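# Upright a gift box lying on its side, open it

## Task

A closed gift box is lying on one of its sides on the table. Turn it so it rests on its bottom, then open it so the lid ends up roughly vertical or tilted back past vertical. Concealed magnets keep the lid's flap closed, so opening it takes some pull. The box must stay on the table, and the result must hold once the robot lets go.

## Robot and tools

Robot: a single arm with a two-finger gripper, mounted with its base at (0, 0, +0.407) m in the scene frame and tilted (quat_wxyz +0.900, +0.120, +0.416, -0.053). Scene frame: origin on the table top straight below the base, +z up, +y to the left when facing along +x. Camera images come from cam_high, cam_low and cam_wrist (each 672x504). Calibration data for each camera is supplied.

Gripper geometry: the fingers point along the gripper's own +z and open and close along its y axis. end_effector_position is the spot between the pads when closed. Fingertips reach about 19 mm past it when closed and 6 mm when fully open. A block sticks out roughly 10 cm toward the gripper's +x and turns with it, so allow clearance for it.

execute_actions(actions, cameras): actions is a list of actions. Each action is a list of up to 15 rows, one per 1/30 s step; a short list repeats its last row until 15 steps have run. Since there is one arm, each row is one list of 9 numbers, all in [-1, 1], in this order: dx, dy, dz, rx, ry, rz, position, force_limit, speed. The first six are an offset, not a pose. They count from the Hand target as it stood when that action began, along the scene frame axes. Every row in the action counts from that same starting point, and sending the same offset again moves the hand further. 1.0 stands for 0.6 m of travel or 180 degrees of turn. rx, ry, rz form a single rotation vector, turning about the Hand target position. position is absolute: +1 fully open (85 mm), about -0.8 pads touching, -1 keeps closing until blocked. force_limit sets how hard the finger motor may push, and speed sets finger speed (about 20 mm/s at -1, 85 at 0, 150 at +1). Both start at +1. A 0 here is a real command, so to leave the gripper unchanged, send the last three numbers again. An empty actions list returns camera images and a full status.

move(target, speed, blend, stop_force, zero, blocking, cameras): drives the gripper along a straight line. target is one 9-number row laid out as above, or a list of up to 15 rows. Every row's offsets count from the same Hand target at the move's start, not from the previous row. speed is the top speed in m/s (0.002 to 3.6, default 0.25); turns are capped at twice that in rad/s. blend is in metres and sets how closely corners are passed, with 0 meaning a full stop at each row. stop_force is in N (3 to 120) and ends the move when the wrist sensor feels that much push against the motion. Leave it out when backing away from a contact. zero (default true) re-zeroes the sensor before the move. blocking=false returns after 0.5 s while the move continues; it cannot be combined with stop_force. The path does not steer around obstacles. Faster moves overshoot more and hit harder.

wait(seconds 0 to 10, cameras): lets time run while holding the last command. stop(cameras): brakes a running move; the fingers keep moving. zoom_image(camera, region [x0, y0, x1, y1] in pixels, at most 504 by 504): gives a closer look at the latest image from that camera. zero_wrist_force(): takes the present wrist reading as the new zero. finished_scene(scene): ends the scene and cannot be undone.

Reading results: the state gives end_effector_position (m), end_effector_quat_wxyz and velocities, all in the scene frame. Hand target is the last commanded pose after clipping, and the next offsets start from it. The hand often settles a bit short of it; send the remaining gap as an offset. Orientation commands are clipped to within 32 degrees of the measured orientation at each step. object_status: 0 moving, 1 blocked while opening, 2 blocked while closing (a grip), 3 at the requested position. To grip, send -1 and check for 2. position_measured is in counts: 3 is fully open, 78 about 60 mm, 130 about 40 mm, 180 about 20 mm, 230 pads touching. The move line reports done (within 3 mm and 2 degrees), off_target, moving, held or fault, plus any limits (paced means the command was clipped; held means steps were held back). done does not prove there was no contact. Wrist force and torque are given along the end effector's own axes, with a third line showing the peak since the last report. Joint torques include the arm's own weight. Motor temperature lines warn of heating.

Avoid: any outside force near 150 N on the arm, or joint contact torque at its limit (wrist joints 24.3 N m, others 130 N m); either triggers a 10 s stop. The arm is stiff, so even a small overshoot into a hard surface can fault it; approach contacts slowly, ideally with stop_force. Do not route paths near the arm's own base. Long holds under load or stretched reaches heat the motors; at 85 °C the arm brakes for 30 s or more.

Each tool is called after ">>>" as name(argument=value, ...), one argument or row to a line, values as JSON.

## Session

>>> execute_actions(
  actions=[],
)

Scene clock: 0.00 s.
end_effector_position=(+0.9568, -0.0786, +0.2026) position_measured=3 object_status=3 end_effector_quat_wxyz=(-0.345, +0.754, +0.149, +0.538)
Joint positions: [-0.404 -0.808 0.823 -3.897 -0.349 -2.855]
Joint velocities: within noise
Joint torques (N m): no reading
Motor temperatures (°C): [30 32 35 41 41 35]
Wrist force (N): no reading
Wrist torque (N m): no reading
Wrist force, peak (N): no reading
Hand target: +0.9568, -0.0786, +0.2026; -0.345, +0.754, +0.149, +0.538
Tool commands: gripper/position=+1.0 gripper/force_limit=+1.0 gripper/speed=+1.0
camera_calibration:
cam_wrist: T_world_to_cam=[[0.608597, -0.708533, -0.3572, -0.560124], [-0.579182, -0.0889713, -0.810328, 0.731143], [0.542364, 0.700047, -0.464517, -0.241799], [0, 0, 0, 1]] pos_world=[0.895497, -0.162545, 0.28007]

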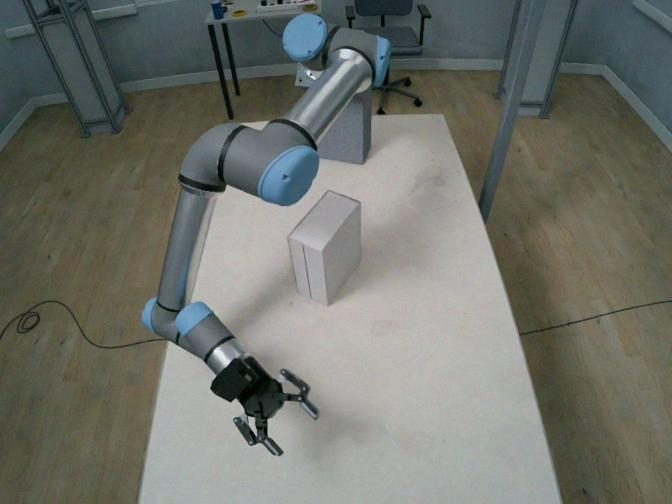

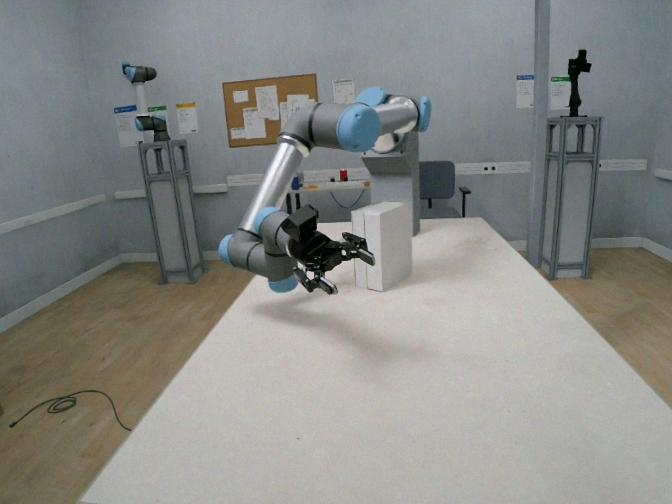

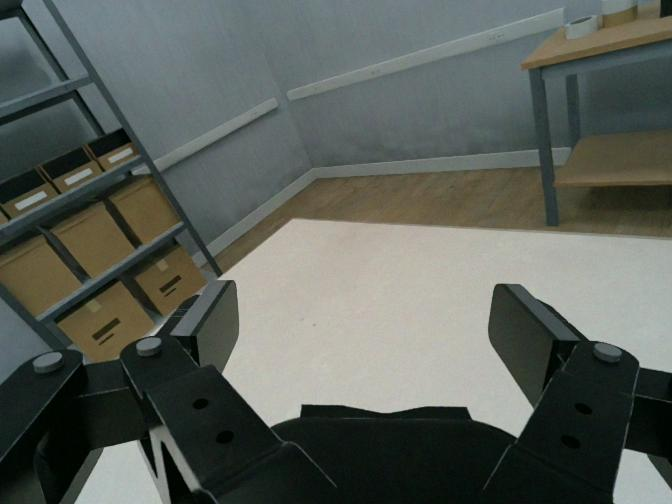

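>>> zoom_image(
  camera="cam_high",
  region=[260, 170, 400, 320],
)

>>> zoom_image(
  camera="cam_low",
  region=[330, 190, 430, 310],
)

Scaled by 3.360.

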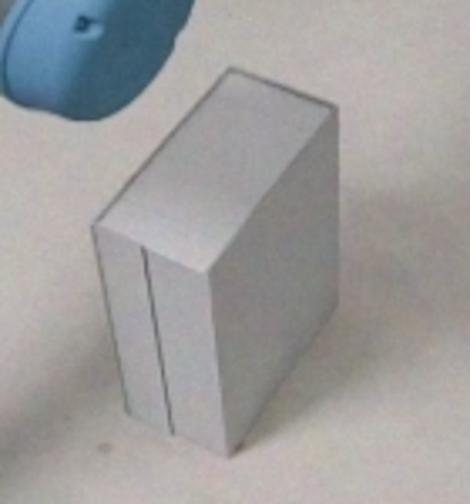

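Scaled by 4.200.

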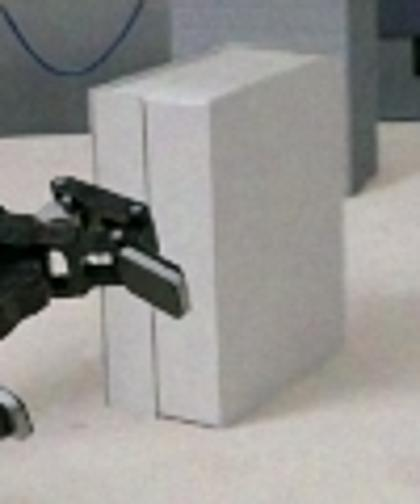

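>>> move(
  target=[
    [-0.12, -0.25, 0.16, 0, 0, 0, 1, 1, 1],
    [-0.461, -0.336, 0.162, -0.097, -0.1201, 0.4924, 1, 1, 1],
  ],
  speed=0.5,
  blend=[0.08, 0],
  cameras=["all"],
)

>>> zoom_image(
  camera="cam_wrist",
  region=[200, 60, 480, 340],
)

Scene clock: 5.07 s.
end_effector_position=(+0.6802, -0.2801, +0.3005) position_measured=3 object_status=3 end_effector_quat_wxyz=(-0.539, +0.389, +0.645, +0.377)
Joint positions: [-0.766 -0.797 0.035 -6.283 -1.104 -0.466]
Joint torques (N m): [-13.27 -68.16 -25.21 3.11 -0.36 -0.82]
Wrist force (N): [0.0 -0.1 0.5]
Wrist torque (N m): [0.15 0.03 -0.06]
Wrist force, peak (N): [-1.1 3.3 -1.8]
Hand target: +0.6802, -0.2802, +0.2998; -0.482, +0.373, +0.756, +0.239
Off the commanded pose: 0.001 m, 21 deg.
elbow stopped short: the move would have taken joint 3 (elbow) straighter than the controller allows.
joint sent to its limit — joint 4 (wrist 1), lower limit. The joint targets are off in orientation, not in position.
move: off_target
camera_calibration:
cam_wrist: T_world_to_cam=[[0.901735, 0.426232, 0.0721074, -0.510174], [0.250607, -0.379517, -0.890597, 0.0106358], [-0.352235, 0.821153, -0.449041, 0.732557], [0, 0, 0, 1]] pos_world=[0.715409, -0.380052, 0.375207]

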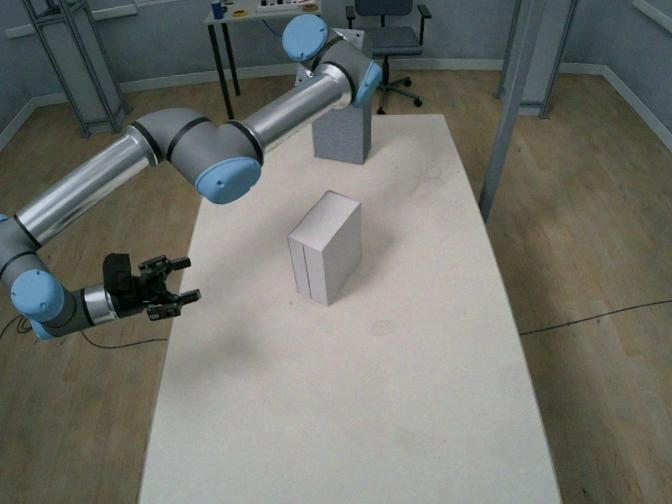

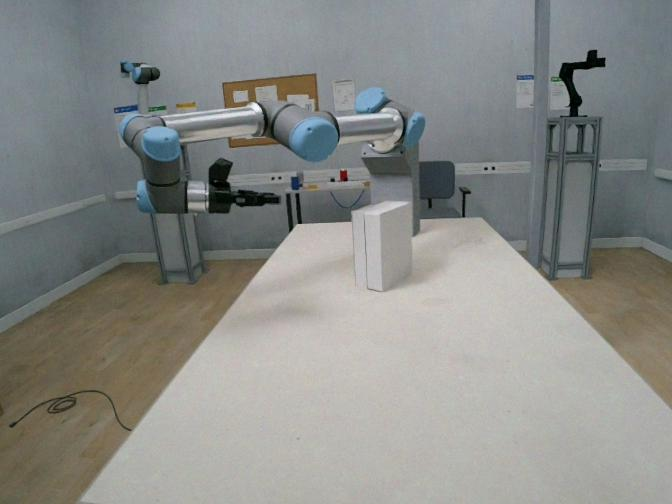

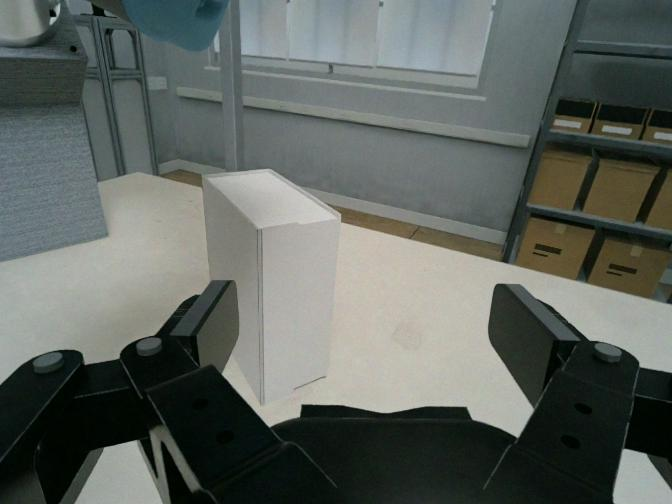

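Scaled by 1.800.

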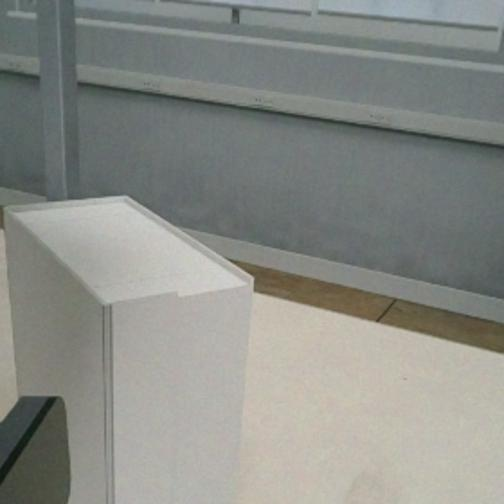

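>>> move(
  target=[-0.433, -0.233, 0.417, -0.295, -0.35, 0.202, 1, 1, 1],
  speed=0.5,
)

Scene clock: 10.17 s.
end_effector_position=(+0.4210, -0.4186, +0.5510) position_measured=3 object_status=3 end_effector_quat_wxyz=(+0.180, +0.130, +0.963, -0.153)
Joint positions: [-2.626 -2.204 1.793 -6.283 -0.647 -2.983]
Joint torques (N m): [3.71 21.24 -3.64 -1.5 2.8 -2.38]
Wrist force (N): [2.2 2.4 2.3]
Wrist torque (N m): [0.62 0.11 -0.33]
Wrist force, peak (N): [3.8 5.3 1.6]
Hand target: +0.4204, -0.4200, +0.5500; +0.121, +0.131, +0.979, -0.099
Off the commanded pose: 0.002 m, 9 deg.
elbow stopped short: the move would have taken joint 3 (elbow) straighter than the controller allows.
joint sent to its limit — joint 4 (wrist 1), lower limit. The joint targets are off in orientation, not in position.
move: off_target; limits=paced

>>> move(
  target=[0, 0, 0, -0.033, 0.186, 0.117, 1, 1, 1],
  speed=0.5,
)

Scene clock: 12.70 s.
end_effector_position=(+0.4204, -0.4200, +0.5500) position_measured=3 object_status=3 end_effector_quat_wxyz=(-0.142, -0.088, +0.973, -0.159)
Joint positions: [-3.616 -2.535 1.45 -5.95 -1.341 -3.82]
Joint torques (N m): [-17.06 59.59 12.74 -4.78 1.03 1.56]
Wrist force (N): [1.3 0.8 1.8]
Wrist torque (N m): [0.36 0.04 -0.21]
Wrist force, peak (N): [2.4 2.5 2.4]
Hand target: +0.4204, -0.4200, +0.5500; -0.142, -0.088, +0.973, -0.159
Off the commanded pose: 0.000 m, 0 deg.
shoulder posture changed: the wrist came as close to joint 1's axis as it can, and the arm is now in the other of its two shoulder postures.
move: done

>>> execute_actions(
  actions=[],
)

Scene clock: 15.20 s.
end_effector_position=(+0.4204, -0.4200, +0.5500) position_measured=3 object_status=3 end_effector_quat_wxyz=(-0.142, -0.088, +0.973, -0.159)
Joint positions: [-3.616 -2.535 1.45 -5.95 -1.341 -3.82]
Joint velocities: within noise
Joint torques (N m): [-25.05 59.53 12.5 -4.8 -1.19 -2.34]
Motor temperatures (°C): [30 32 35 41 41 35]
Wrist force (N): [1.0 1.1 1.9]
Wrist torque (N m): [0.40 0.08 -0.21]
Wrist force, peak (N): [1.2 0.9 1.9]
Hand target: +0.4204, -0.4200, +0.5500; -0.142, -0.088, +0.973, -0.159
Tool commands: gripper/position=+1.0 gripper/force_limit=+1.0 gripper/speed=+1.0
Off the commanded pose: 0.000 m, 0 deg.
camera_calibration:
cam_wrist: T_world_to_cam=[[-0.226279, 0.928396, -0.294751, 0.652611], [0.971381, 0.237516, 0.00239612, -0.290247], [0.0722328, -0.285773, -0.955571, 0.503228], [0, 0, 0, 1]] pos_world=[0.393263, -0.393134, 0.673923]

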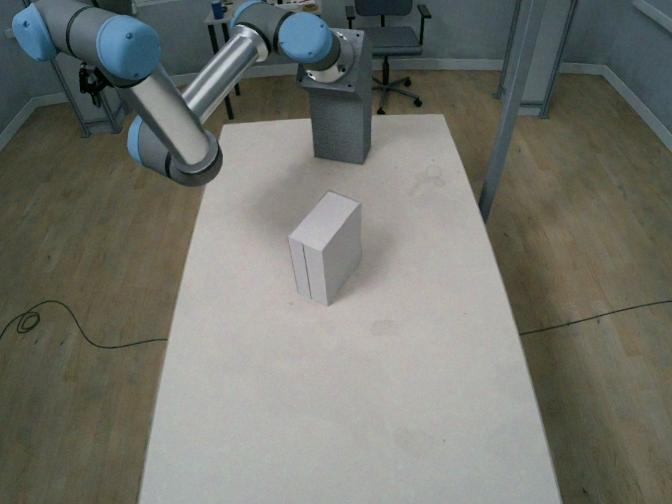

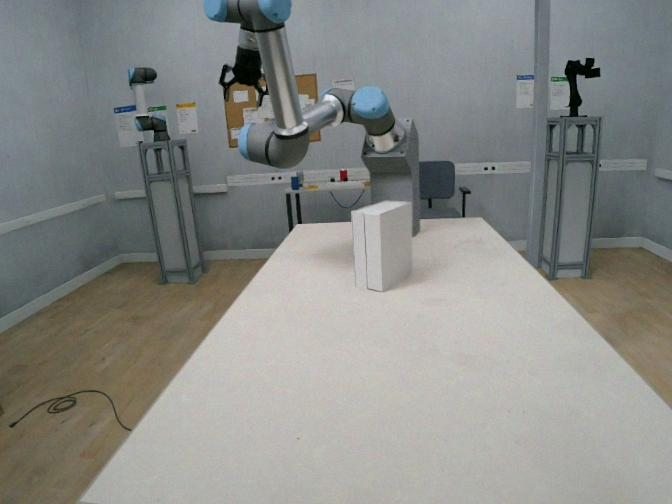

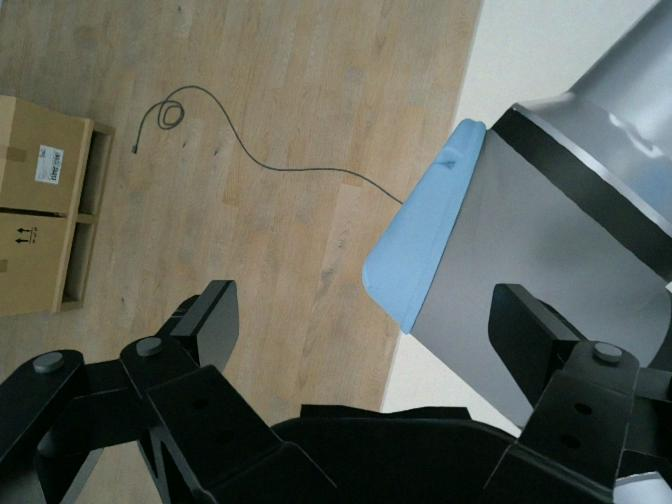

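>>> move(
  target=[0, 0, 0, 0.033, -0.186, -0.117, 1, 1, 1],
  speed=0.5,
)

Scene clock: 16.37 s.
end_effector_position=(+0.4215, -0.4207, +0.5512) position_measured=3 object_status=3 end_effector_quat_wxyz=(-0.072, -0.026, +0.985, -0.155)
Joint positions: [-3.836 -2.556 1.467 -5.847 -1.599 -3.828]
Joint torques (N m): [-12.9 56.23 -2.67 -1.56 2.41 -2.13]
Wrist force (N): [1.2 1.1 2.1]
Wrist torque (N m): [0.40 0.13 -0.29]
Wrist force, peak (N): [6.5 0.4 1.0]
Hand target: +0.4215, -0.4207, +0.5512; -0.072, -0.026, +0.985, -0.155 (not the last commanded pose)
Off the commanded pose: 0.002 m, 29 deg.
move: held (a check stopped the path); limits=held
pose unreachable: on one or more control steps of this call, first in action 0 (counted from 0), an arm could not follow its commanded pose, so it was not sent that pose on those steps. It may still have moved: this result reports where it is.
cause: moving toward the commanded pose would bring two parts of the arm too close to each other (its gripper and another part of the arm, with joints 4 (wrist 1) to 6 (wrist 3) between them, 31 mm apart when it was first held).

>>> move(
  target=[
    [0.376, -0.244, 0.102, -0.188, -0.248, 0.1183, 1, 1, 1],
    [0.5675, -0.2055, 0.517, -0.3763, -0.4963, 0.2369, 1, 1, 1],
  ],
  speed=0.4,
  blend=[0.05, 0],
  cameras=["cam_low"],
)

Scene clock: 23.33 s.
end_effector_position=(+0.7619, -0.5440, +0.8615) position_measured=3 object_status=3 end_effector_quat_wxyz=(+0.634, -0.180, +0.456, -0.598)
Joint positions: [-3.872 -2.561 1.465 -3.746 -1.604 -3.791]
Joint torques (N m): [-22.72 44.25 12.12 5.1 -1.09 -0.18]
Wrist force (N): [1.2 2.6 0.4]
Wrist torque (N m): [0.12 0.27 -0.36]
Wrist force, peak (N): [2.5 2.6 3.0]
Hand target: +0.7620, -0.5440, +0.8614; +0.634, -0.180, +0.456, -0.598
Off the commanded pose: 0.000 m, 0 deg.
move: done
Images, in order (width x height): cam_low 672x504.

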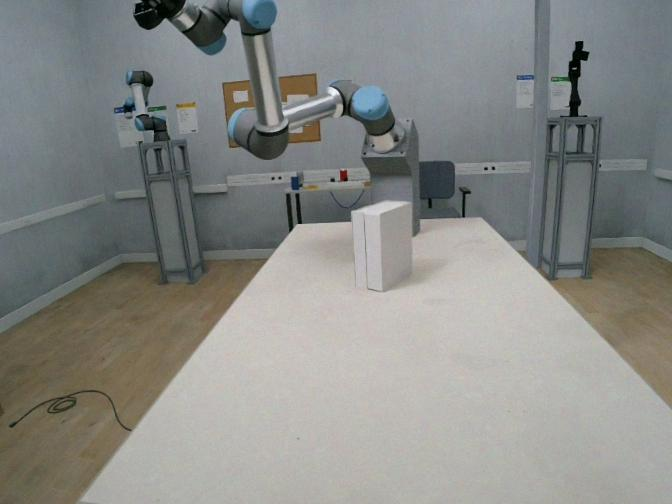

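>>> move(
  target=[-0.127, 0.3295, 0.4337, -0.0706, -0.0883, 0.0464, 1, 1, 1],
  speed=0.4,
)

Scene clock: 25.73 s.
end_effector_position=(+0.6858, -0.3464, +1.1216) position_measured=3 object_status=3 end_effector_quat_wxyz=(+0.709, -0.198, +0.281, -0.616)
Joint positions: [-3.876 -2.178 1.466 -3.745 -1.603 -3.788]
Joint torques (N m): [-3.95 51.84 8.03 2.2 -0.8 -2.36]
Wrist force (N): [1.1 2.4 -0.2]
Wrist torque (N m): [0.08 0.22 -0.24]
Wrist force, peak (N): [4.6 4.5 0.4]
Hand target: +0.6858, -0.3463, +1.1216; +0.709, -0.198, +0.281, -0.616
Off the commanded pose: 0.000 m, 0 deg.
move: done

>>> move(
  target=[-0.33, 0.434, 0.323, -0.0802, -0.1003, 0.0528, 1, 1, 1],
  speed=0.45,
)

>>> move(
  target=[
    [-0.105, -0.339, -0.0173, 0.1227, -0.0433, 0.1042, 1, 1, 1],
    [-0.0877, -0.6588, -0.171, 0.2453, -0.0867, 0.2083, 1, 1, 1],
  ],
  speed=0.45,
  blend=[0.03, 0],
)

Scene clock: 28.30 s.
end_effector_position=(+0.4878, -0.0860, +1.3154) position_measured=3 object_status=3 end_effector_quat_wxyz=(+0.762, -0.208, +0.070, -0.610)
Joint positions: [-3.871 -1.742 1.466 -3.746 -1.604 -3.792]
Joint torques (N m): [1.58 37.62 -2.25 1.68 -0.43 -1.75]
Wrist force (N): [0.4 2.0 -0.6]
Wrist torque (N m): [0.04 0.22 -0.18]
Wrist force, peak (N): [4.2 4.4 -0.4]
Hand target: +0.4878, -0.0859, +1.3154; +0.762, -0.208, +0.070, -0.610
Off the commanded pose: 0.000 m, 0 deg.
shoulder posture changed: the wrist came as close to joint 1's axis as it can, and the arm is now in the other of its two shoulder postures.
move: done

Scene clock: 30.07 s.
end_effector_position=(+0.4351, -0.4811, +1.2129) position_measured=3 object_status=3 end_effector_quat_wxyz=(+0.936, +0.157, +0.121, -0.291)
Joint positions: [-2.822 -1.742 1.467 -3.746 -1.604 -3.794]
Joint torques (N m): [-4.83 21.58 0.2 4.88 0.96 2.08]
Wrist force (N): [1.2 2.6 -0.1]
Wrist torque (N m): [0.37 0.28 -0.39]
Wrist force, peak (N): [-2.4 2.6 0.3]
Hand target: +0.4351, -0.4812, +1.2128; +0.936, +0.157, +0.121, -0.291
Off the commanded pose: 0.000 m, 0 deg.
move: done

>>> move(
  target=[
    [0.135, -0.2165, -0.248, 0.1227, -0.0433, 0.1042, 1, 1, 1],
    [0.3515, -0.269, -0.525, 0.2453, -0.0867, 0.2083, 1, 1, 1],
    [0.5915, -0.1447, -0.756, 0.368, -0.13, 0.3125, 1, 1, 1],
  ],
  speed=0.5,
  blend=[0.03, 0.03, 0],
  cameras=["all"],
)

Scene clock: 33.07 s.
end_effector_position=(+0.7900, -0.5681, +0.7593) position_measured=3 object_status=3 end_effector_quat_wxyz=(+0.731, +0.598, +0.135, +0.299)
Joint positions: [-1.25 -1.74 1.465 -3.746 -1.605 -3.795]
Joint torques (N m): [8.57 -36.63 -9.18 0.99 0.35 2.28]
Wrist force (N): [0.9 1.6 0.4]
Wrist torque (N m): [0.60 0.22 -0.34]
Wrist force, peak (N): [-1.5 3.4 0.9]
Hand target: +0.7900, -0.5680, +0.7592; +0.731, +0.598, +0.135, +0.300
Off the commanded pose: 0.000 m, 0 deg.
move: done
camera_calibration:
cam_wrist: T_world_to_cam=[[-0.263355, 0.097762, 0.959733, -0.459652], [-0.924899, -0.308394, -0.222383, 0.744123], [0.274235, -0.946222, 0.171637, -0.756421], [0, 0, 0, 1]] pos_world=[0.774625, -0.441322, 0.736453]

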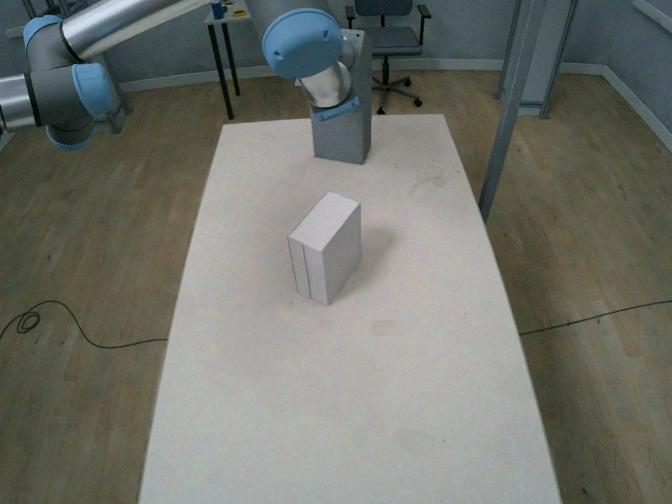

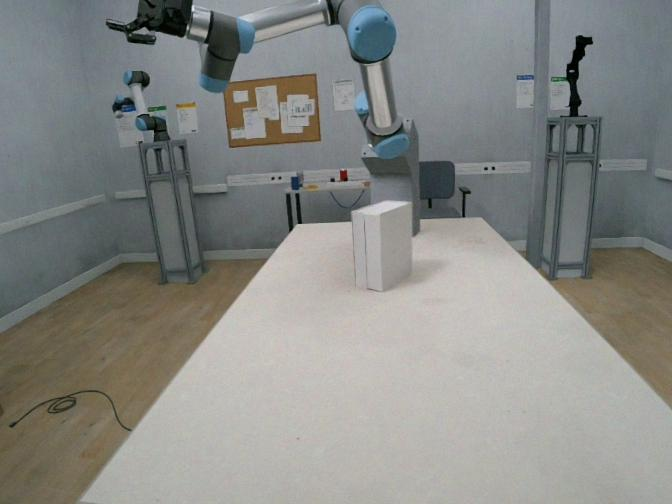

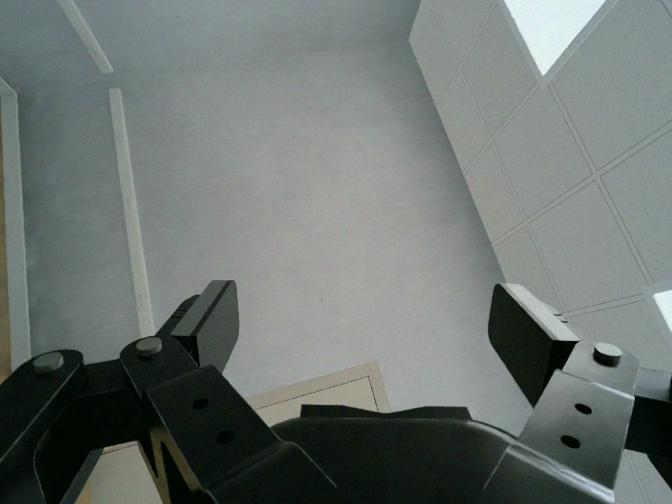

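>>> move(
  target=[
    [-0.2417, -0.1883, -0.3428, 0.2253, 0.1027, -0.223, 1, 1, 1],
    [-0.438, -0.0883, -0.509, 0.3569, 0.1626, -0.3532, 1, 1, 1],
    [-0.59, 0.1333, -0.5737, 0.488, 0.2224, -0.483, 1, 1, 1],
  ],
  speed=0.5,
  blend=[0.03, 0.03, 0],
  cameras=["all"],
)

Scene clock: 37.20 s.
end_effector_position=(+0.4361, -0.4881, +0.4149) position_measured=3 object_status=3 end_effector_quat_wxyz=(+0.087, +0.866, -0.285, -0.401)
Joint positions: [-1.212 -1.725 1.455 -1.481 -1.614 -3.756]
Joint torques (N m): [-6.19 -40.36 -23.76 -0.33 -3.08 -1.68]
Wrist force (N): [2.7 2.9 2.2]
Wrist torque (N m): [0.87 0.18 -0.52]
Wrist force, peak (N): [2.9 2.6 3.2]
Hand target: +0.4360, -0.4880, +0.4150; +0.087, +0.866, -0.285, -0.401
Off the commanded pose: 0.000 m, 0 deg.
move: done
camera_calibration:
cam_wrist: T_world_to_cam=[[-0.43146, -0.824876, 0.36527, -0.360568], [-0.251967, 0.49897, 0.829181, 0.0291263], [-0.866231, 0.265722, -0.423127, 0.811004], [0, 0, 0, 1]] pos_world=[0.554284, -0.527459, 0.450711]

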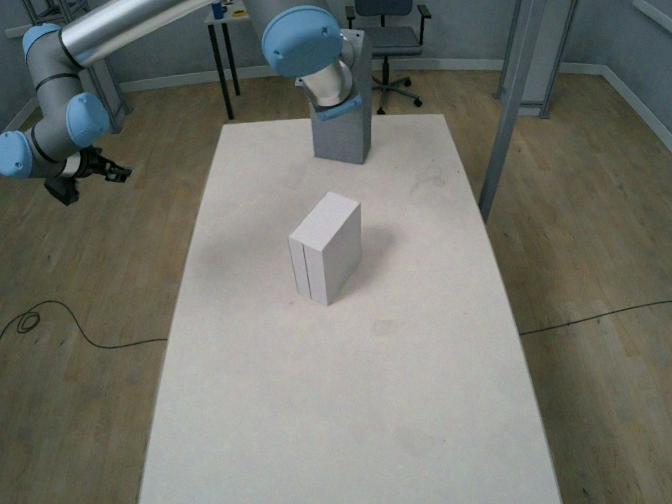

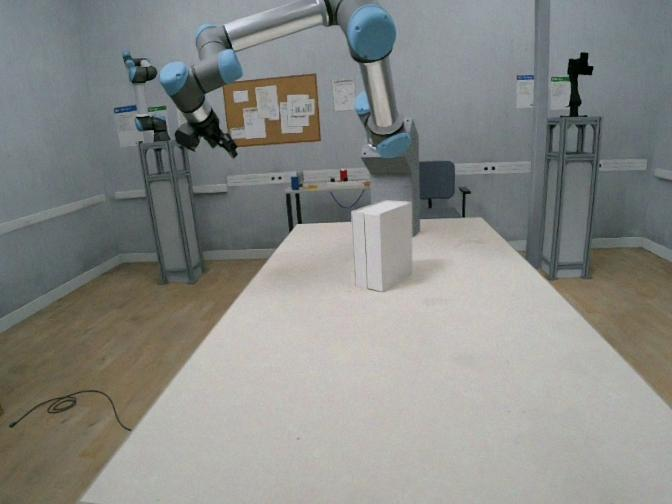

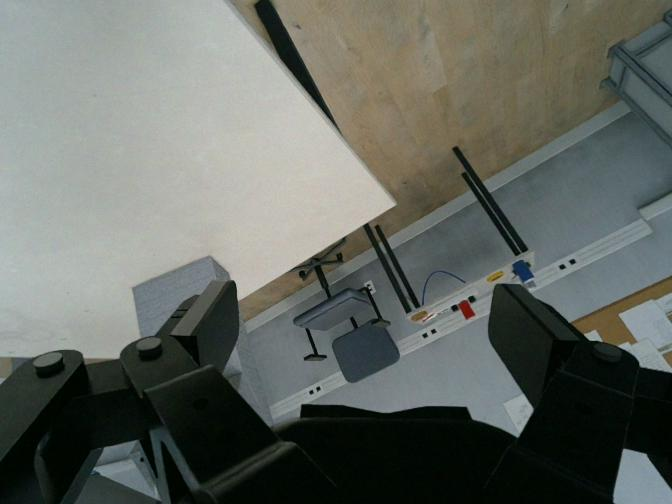

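>>> move(
  target=[
    [0.307, 0.2, -0.14, -0.0434, 0.3221, -0.3833, 0.05, 0, 0],
  ],
  speed=0.4,
  cameras=["cam_high"],
)

Scene clock: 46.17 s.
end_effector_position=(+0.6183, -0.3663, +0.3311) position_measured=123 object_status=3 end_effector_quat_wxyz=(-0.002, -0.265, +0.709, +0.654)
Joint positions: [-0.951 -0.786 0.035 0.064 -1.188 -2.457]
Joint torques (N m): [-16.05 -55.25 -23.74 0.58 -2.98 -1.12]
Wrist force (N): [2.3 2.6 1.7]
Wrist torque (N m): [0.91 0.23 -0.41]
Wrist force, peak (N): [3.1 3.1 2.3]
Hand target: +0.6202, -0.3680, +0.3310; -0.027, -0.268, +0.655, +0.706
Off the commanded pose: 0.003 m, 9 deg.
elbow stopped short: the move would have taken joint 3 (elbow) straighter than the controller allows.
move: off_target
Images, in order (width x height): cam_high 672x504.

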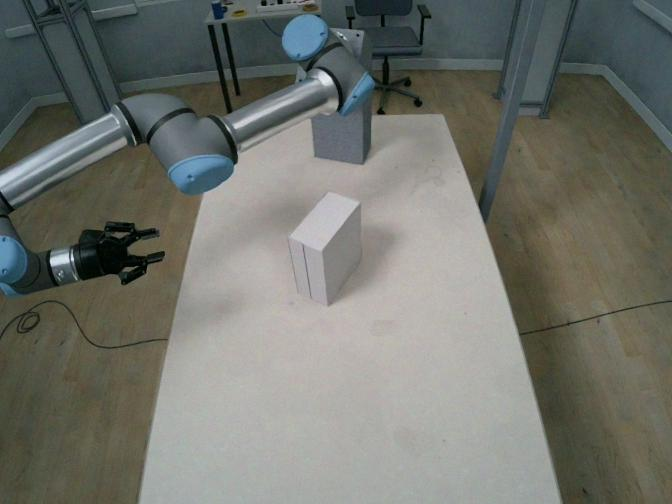

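>>> move(
  target=[-0.002, 0.413, -0.135, 0, 0, 0, 0.05, 0, 0],
  speed=0.25,
  cameras=["all"],
)

>>> zoom_image(
  camera="cam_wrist",
  region=[200, 0, 500, 300],
)

Scene clock: 48.03 s.
end_effector_position=(+0.6191, -0.1203, +0.2501) position_measured=123 object_status=3 end_effector_quat_wxyz=(-0.027, -0.268, +0.655, +0.706)
Joint positions: [-0.582 -1.175 1.047 -0.56 -1.021 -2.248]
Joint torques (N m): [5.13 -44.14 -11.27 3 -2.3 -2.08]
Wrist force (N): [2.0 2.1 1.6]
Wrist torque (N m): [0.78 0.27 -0.42]
Wrist force, peak (N): [3.3 4.9 -0.8]
Hand target: +0.6190, -0.1202, +0.2500; -0.027, -0.268, +0.655, +0.706
Off the commanded pose: 0.000 m, 0 deg.
move: done
camera_calibration:
cam_wrist: T_world_to_cam=[[-0.324648, -0.130352, 0.93681, -0.0435535], [0.939304, 0.0717655, 0.335498, -0.637015], [-0.110963, 0.988867, 0.0991411, 0.290962], [0, 0, 0, 1]] pos_world=[0.616497, -0.247684, 0.225672]

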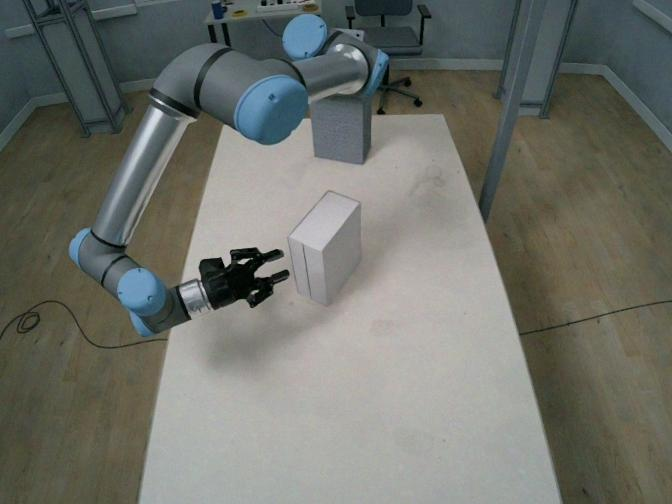

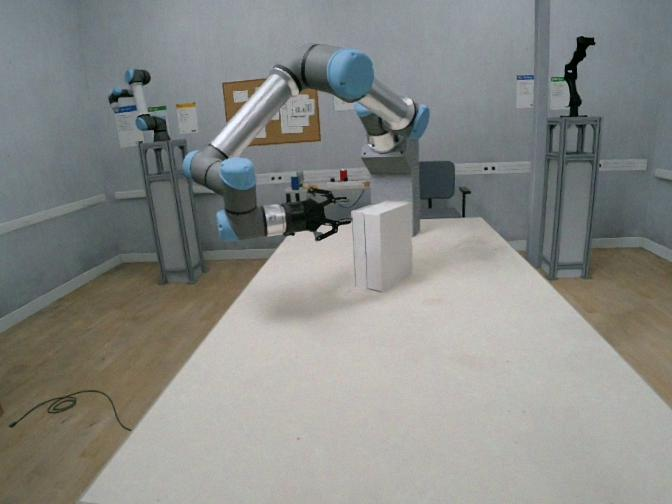

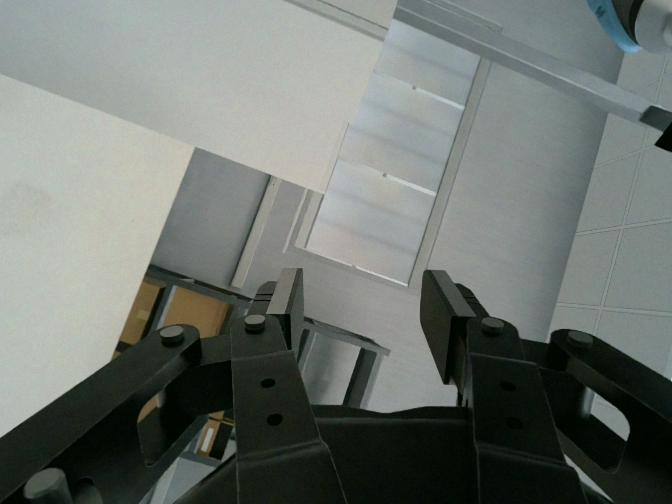

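Scaled by 1.680.

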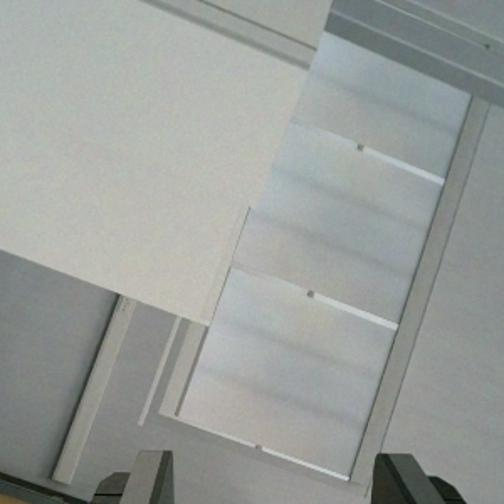

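>>> move(
  target=[-0.0527, 0.086, -0.0497, 0, 0, 0, 0.05, 0, 0],
  speed=0.15,
  cameras=["cam_wrist"],
)

>>> zoom_image(
  camera="cam_wrist",
  region=[200, 150, 500, 370],
)

Scene clock: 50.20 s.
end_effector_position=(+0.5875, -0.0686, +0.2203) position_measured=123 object_status=3 end_effector_quat_wxyz=(-0.027, -0.268, +0.655, +0.706)
Joint positions: [-0.526 -1.214 1.247 -0.744 -0.979 -2.205]
Joint torques (N m): [-6.15 -41.28 -6.31 1.98 -2.77 -2.35]
Wrist force (N): [1.9 2.7 1.5]
Wrist torque (N m): [0.87 0.27 -0.43]
Wrist force, peak (N): [2.4 1.9 3.3]
Hand target: +0.5874, -0.0686, +0.2202; -0.027, -0.268, +0.655, +0.706
Off the commanded pose: 0.000 m, 0 deg.
move: done
camera_calibration:
cam_wrist: T_world_to_cam=[[-0.324622, -0.130475, 0.936801, -0.0191938], [0.939301, 0.071827, 0.335492, -0.601031], [-0.111061, 0.988846, 0.099239, 0.23932], [0, 0, 0, 1]] pos_world=[0.584898, -0.195985, 0.195872]
Images, in order (width x height): cam_wrist 672x504.

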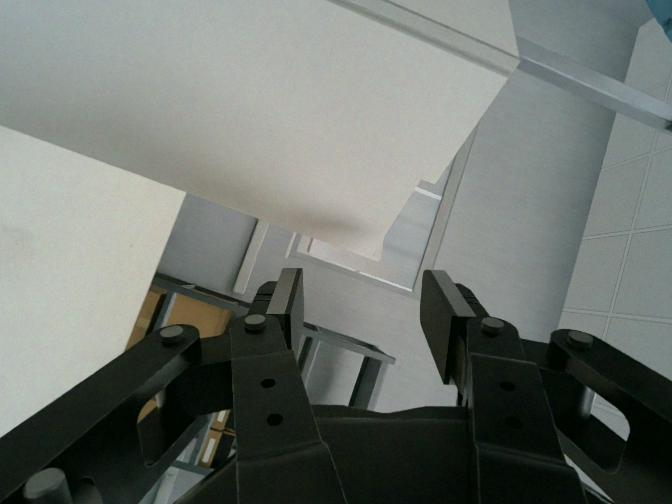

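Scaled by 1.680.

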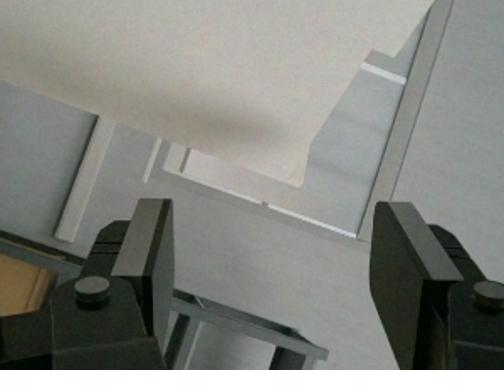

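>>> move(
  target=[-0.0274, 0.0607, 0, 0, 0, 0, 0.05, 0, 0],
  speed=0.05,
  stop_force=4,
  cameras=["cam_wrist", "cam_high"],
)

>>> zoom_image(
  camera="cam_high",
  region=[220, 170, 400, 320],
)

Scene clock: 52.53 s.
end_effector_position=(+0.5710, -0.0322, +0.2202) position_measured=123 object_status=3 end_effector_quat_wxyz=(-0.027, -0.268, +0.655, +0.706)
Joint positions: [-0.488 -1.261 1.369 -0.837 -0.95 -2.174]
Joint torques (N m): [-4.8 -40.33 -16.4 4.13 -2.6 -2.42]
Wrist force (N): [1.7 2.4 1.9]
Wrist torque (N m): [0.84 0.33 -0.49]
Wrist force, peak (N): [1.9 2.8 2.7]
Hand target: +0.5710, -0.0322, +0.2202; -0.027, -0.268, +0.655, +0.706
Off the commanded pose: 0.000 m, 0 deg.
move: done
camera_calibration:
cam_wrist: T_world_to_cam=[[-0.32455, -0.130438, 0.936832, -0.019748], [0.939337, 0.071745, 0.335407, -0.588131], [-0.110963, 0.988857, 0.0992405, 0.201449], [0, 0, 0, 1]] pos_world=[0.568398, -0.159584, 0.195772]
Images, in order (width x height): cam_high 672x504, cam_wrist 672x504.

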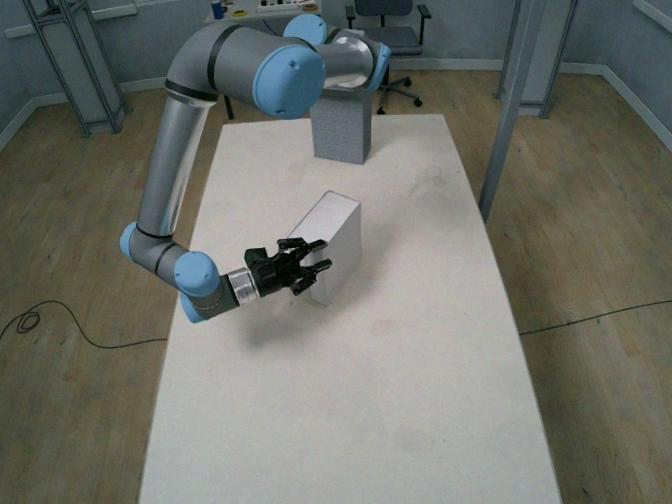

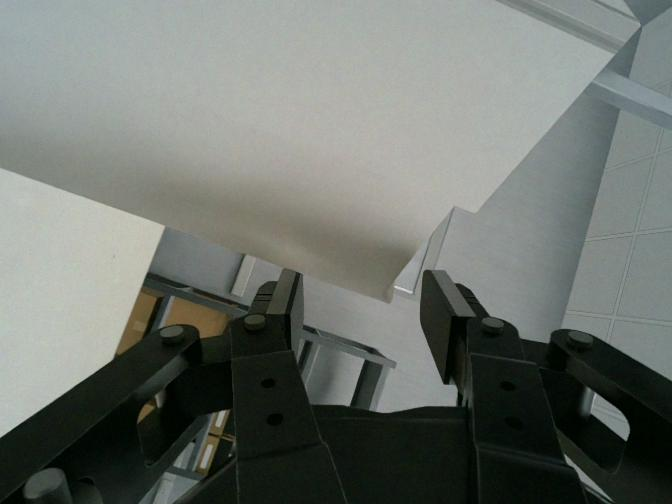

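Scaled by 2.800.

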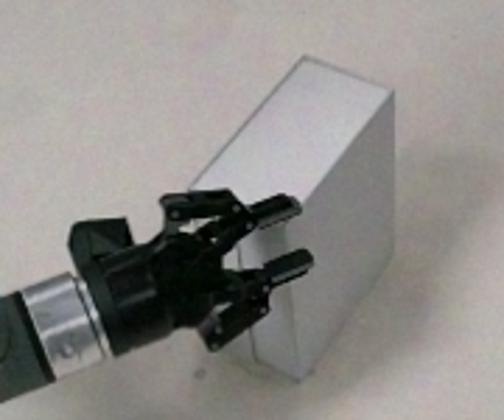

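>>> move(
  target=[0, 0, -0.04, 0, 0, 0, 0.05, 0, 0],
  speed=0.006,
  stop_force=6,
  cameras=["cam_wrist"],
)

>>> zoom_image(
  camera="cam_wrist",
  region=[200, 150, 500, 370],
)

Scene clock: 55.77 s.
end_effector_position=(+0.5710, -0.0322, +0.2091) position_measured=123 object_status=3 end_effector_quat_wxyz=(-0.027, -0.268, +0.655, +0.706)
Joint positions: [-0.484 -1.238 1.356 -0.849 -0.947 -2.171]
Joint torques (N m): [-2.64 -56.38 -2.47 1.42 -1.93 -2.24]
Wrist force (N): [-1.7 9.4 1.5]
Wrist torque (N m): [0.75 0.38 -0.38]
Wrist force, peak (N): [-3.9 11.5 1.3]
Hand target: +0.5710, -0.0322, +0.2091; -0.027, -0.268, +0.655, +0.706 (not the last commanded pose)
Off the commanded pose: 0.013 m, 0 deg.
move: contact
camera_calibration:
cam_wrist: T_world_to_cam=[[-0.324431, -0.13043, 0.936874, -0.00940981], [0.939378, 0.0717619, 0.335289, -0.584415], [-0.110963, 0.988857, 0.099241, 0.202452], [0, 0, 0, 1]] pos_world=[0.568399, -0.159484, 0.184672]
Images, in order (width x height): cam_wrist 672x504.

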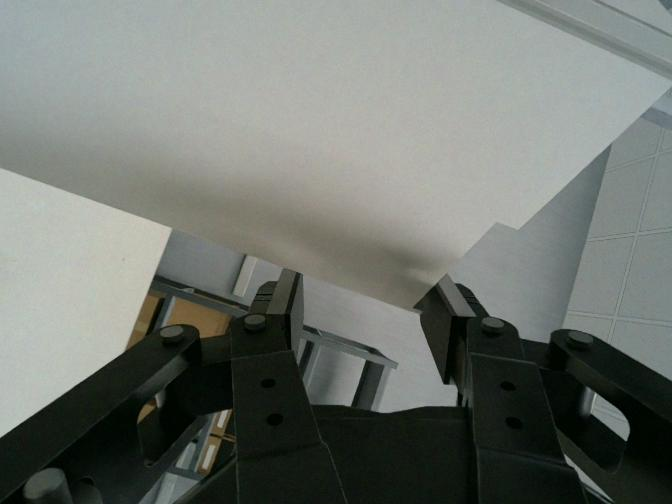

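Scaled by 1.680.

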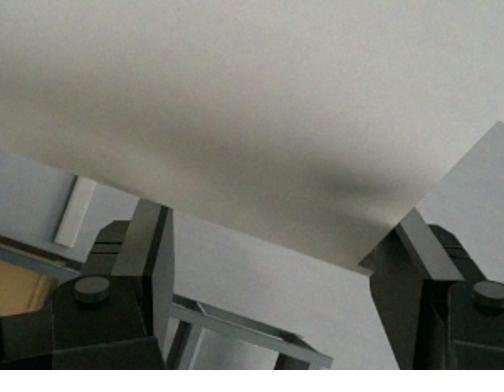

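>>> move(
  target=[0.0188, 0.0317, -0.0048, -0.0287, 0.017, 0, 0.05, 0, 0],
  speed=0.03,
  cameras=["all"],
)

Scene clock: 58.57 s.
end_effector_position=(+0.5823, -0.0131, +0.2063) position_measured=123 object_status=3 end_effector_quat_wxyz=(-0.057, -0.247, +0.685, +0.683) end_effector_velocity=(+0.000, -0.001, +0.001) end_effector_angular_velocity=(+0.001, -0.004, -0.001)
Joint positions: [-0.449 -1.274 1.391 -0.94 -0.912 -2.011]
Joint velocities: [-0.002 -0.001 -0.001 0.002 0 -0.006]
Joint torques (N m): [-2.66 -28.73 -7.39 -3.88 -2.09 -2.94]
Wrist force (N): [-22.3 32.8 -11.7]
Wrist torque (N m): [0.05 0.85 0.23]
Wrist force, peak (N): [-22.3 32.8 -11.7]
Hand target: +0.5823, -0.0132, +0.2062; -0.057, -0.247, +0.685, +0.683
Off the commanded pose: 0.000 m, 0 deg.
move: done
camera_calibration:
cam_wrist: T_world_to_cam=[[-0.273817, -0.0447645, 0.960739, -0.0338466], [0.955713, 0.0993778, 0.277015, -0.59262], [-0.107877, 0.994042, 0.0155706, 0.200632], [0, 0, 0, 1]] pos_world=[0.57875, -0.142059, 0.193559]

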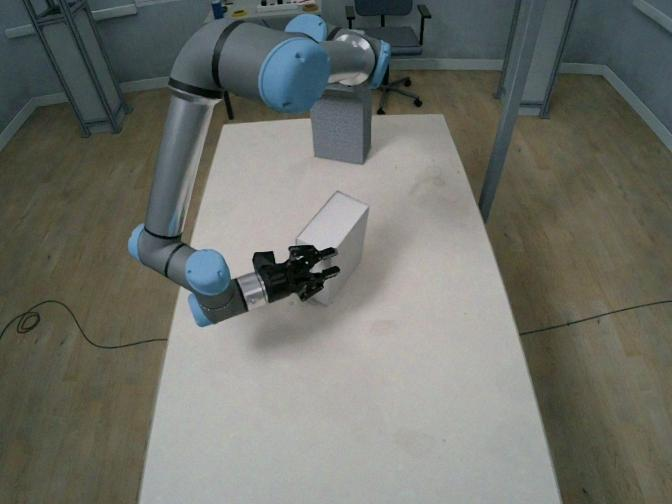

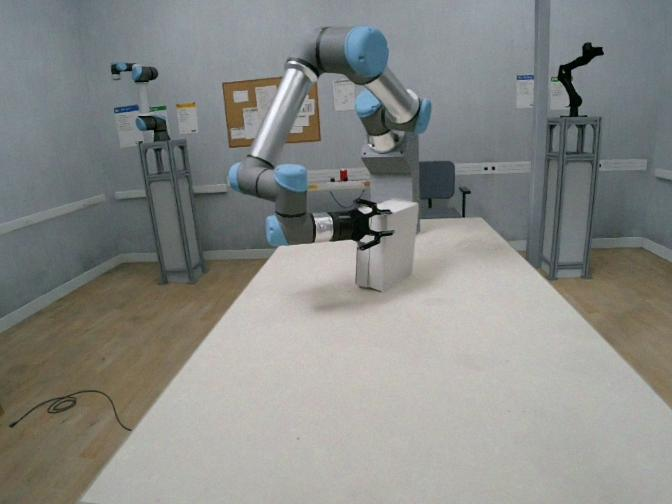

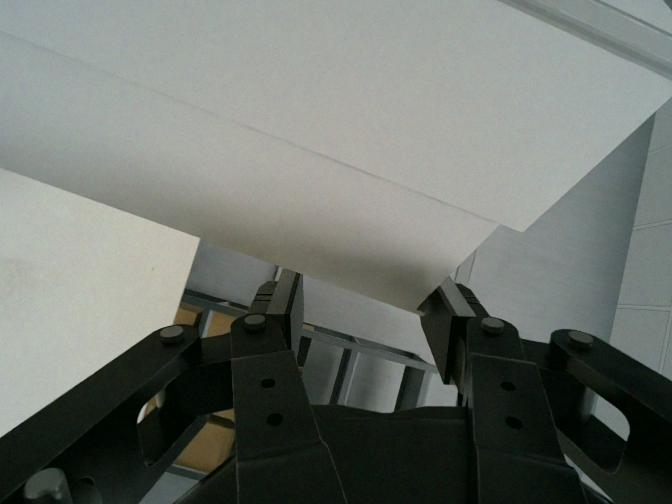

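>>> move(
  target=[0, 0, 0.004, 0, 0, 0, 0.05, 0, 0],
  speed=0.02,
)

Scene clock: 59.87 s.
end_effector_position=(+0.5822, -0.0132, +0.2086) position_measured=123 object_status=3 end_effector_quat_wxyz=(-0.057, -0.247, +0.685, +0.683)
Joint positions: [-0.45 -1.278 1.393 -0.937 -0.913 -2.012]
Joint torques (N m): [-1.55 -55.98 -6.21 3.55 -1.95 -2.27]
Wrist force (N): [2.3 3.2 1.6]
Wrist torque (N m): [0.89 0.26 -0.42]
Wrist force, peak (N): [-22.8 33.2 -12.4]
Hand target: +0.5823, -0.0132, +0.2086; -0.057, -0.247, +0.685, +0.683
Off the commanded pose: 0.000 m, 0 deg.
move: done

>>> execute_actions(
  actions=[],
  cameras=["cam_wrist", "cam_high"],
)

Scene clock: 60.10 s.
end_effector_position=(+0.5822, -0.0132, +0.2086) position_measured=123 object_status=3 end_effector_quat_wxyz=(-0.057, -0.247, +0.685, +0.683)
Joint positions: [-0.45 -1.278 1.393 -0.937 -0.913 -2.012]
Joint velocities: within noise
Joint torques (N m): [0.64 -55.18 -9.96 3.55 -1.49 -1.9]
Motor temperatures (°C): [30 32 35 41 41 35]
Wrist force (N): [2.4 3.3 1.7]
Wrist torque (N m): [0.88 0.25 -0.42]
Wrist force, peak (N): [2.3 3.6 1.6]
Hand target: +0.5823, -0.0132, +0.2086; -0.057, -0.247, +0.685, +0.683
Tool commands: gripper/position=+0.05 gripper/force_limit=+0.0 gripper/speed=+0.0
Off the commanded pose: 0.000 m, 0 deg.
camera_calibration:
cam_wrist: T_world_to_cam=[[-0.273716, -0.044851, 0.960764, -0.0362602], [0.955742, 0.099355, 0.276923, -0.593182], [-0.107877, 0.994041, 0.015671, 0.200664], [0, 0, 0, 1]] pos_world=[0.578651, -0.142159, 0.195958]
Images, in order (width x height): cam_high 672x504, cam_wrist 672x504.

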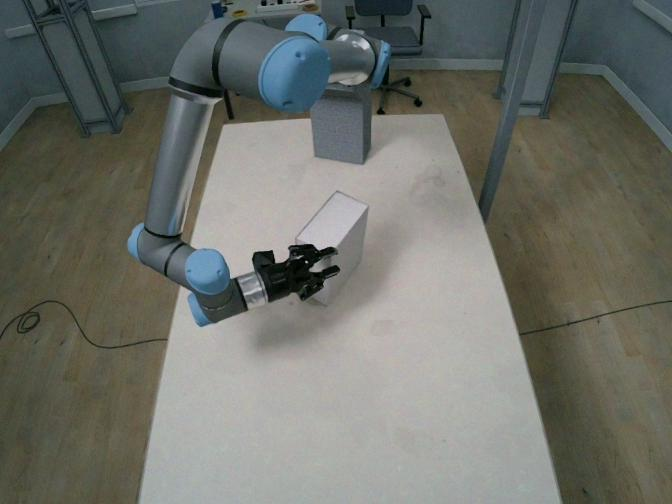

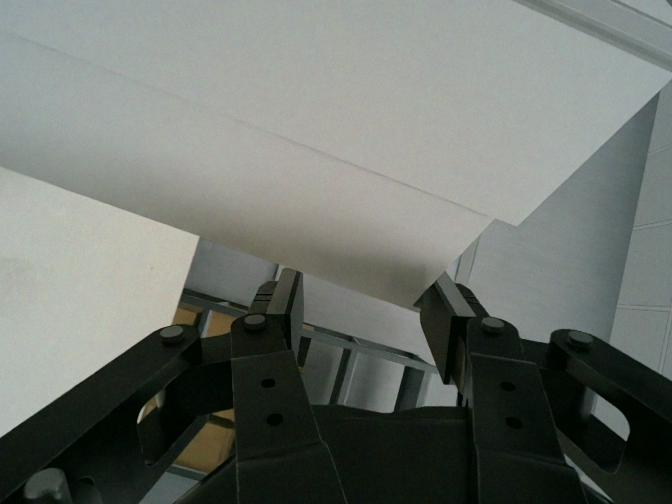

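>>> move(
  target=[0.0125, 0.0211, -0.0032, -0.0191, 0.0113, 0, 0.05, 0, 0],
  speed=0.03,
  cameras=["cam_wrist"],
)

Scene clock: 62.43 s.
end_effector_position=(+0.5898, -0.0004, +0.2067) position_measured=123 object_status=3 end_effector_quat_wxyz=(-0.076, -0.233, +0.704, +0.666) end_effector_velocity=(+0.000, +0.000, +0.001) end_effector_angular_velocity=(+0.003, -0.004, +0.001)
Joint positions: [-0.425 -1.3 1.414 -1.002 -0.895 -1.899]
Joint velocities: [0 -0.001 0 0.002 0 -0.006]
Joint torques (N m): [1.61 -46.84 -12.32 3.61 0.01 -2.27]
Wrist force (N): [2.2 3.0 1.7]
Wrist torque (N m): [0.93 0.23 -0.43]
Wrist force, peak (N): [2.3 3.7 1.7]
Hand target: +0.5898, -0.0005, +0.2067; -0.076, -0.233, +0.704, +0.666
Off the commanded pose: 0.000 m, 0 deg.
move: done
camera_calibration:
cam_wrist: T_world_to_cam=[[-0.239534, 0.0131957, 0.970798, -0.054026], [0.96482, 0.11485, 0.236498, -0.598149], [-0.108376, 0.993295, -0.0402421, 0.200729], [0, 0, 0, 1]] pos_world=[0.58592, -0.129972, 0.201987]
Images, in order (width x height): cam_wrist 672x504.

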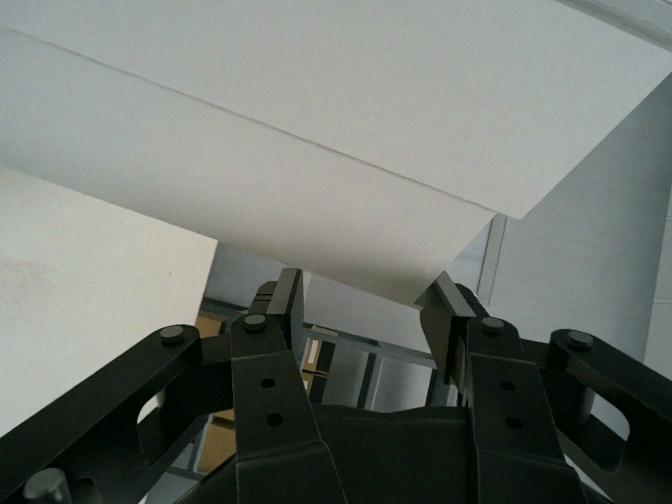

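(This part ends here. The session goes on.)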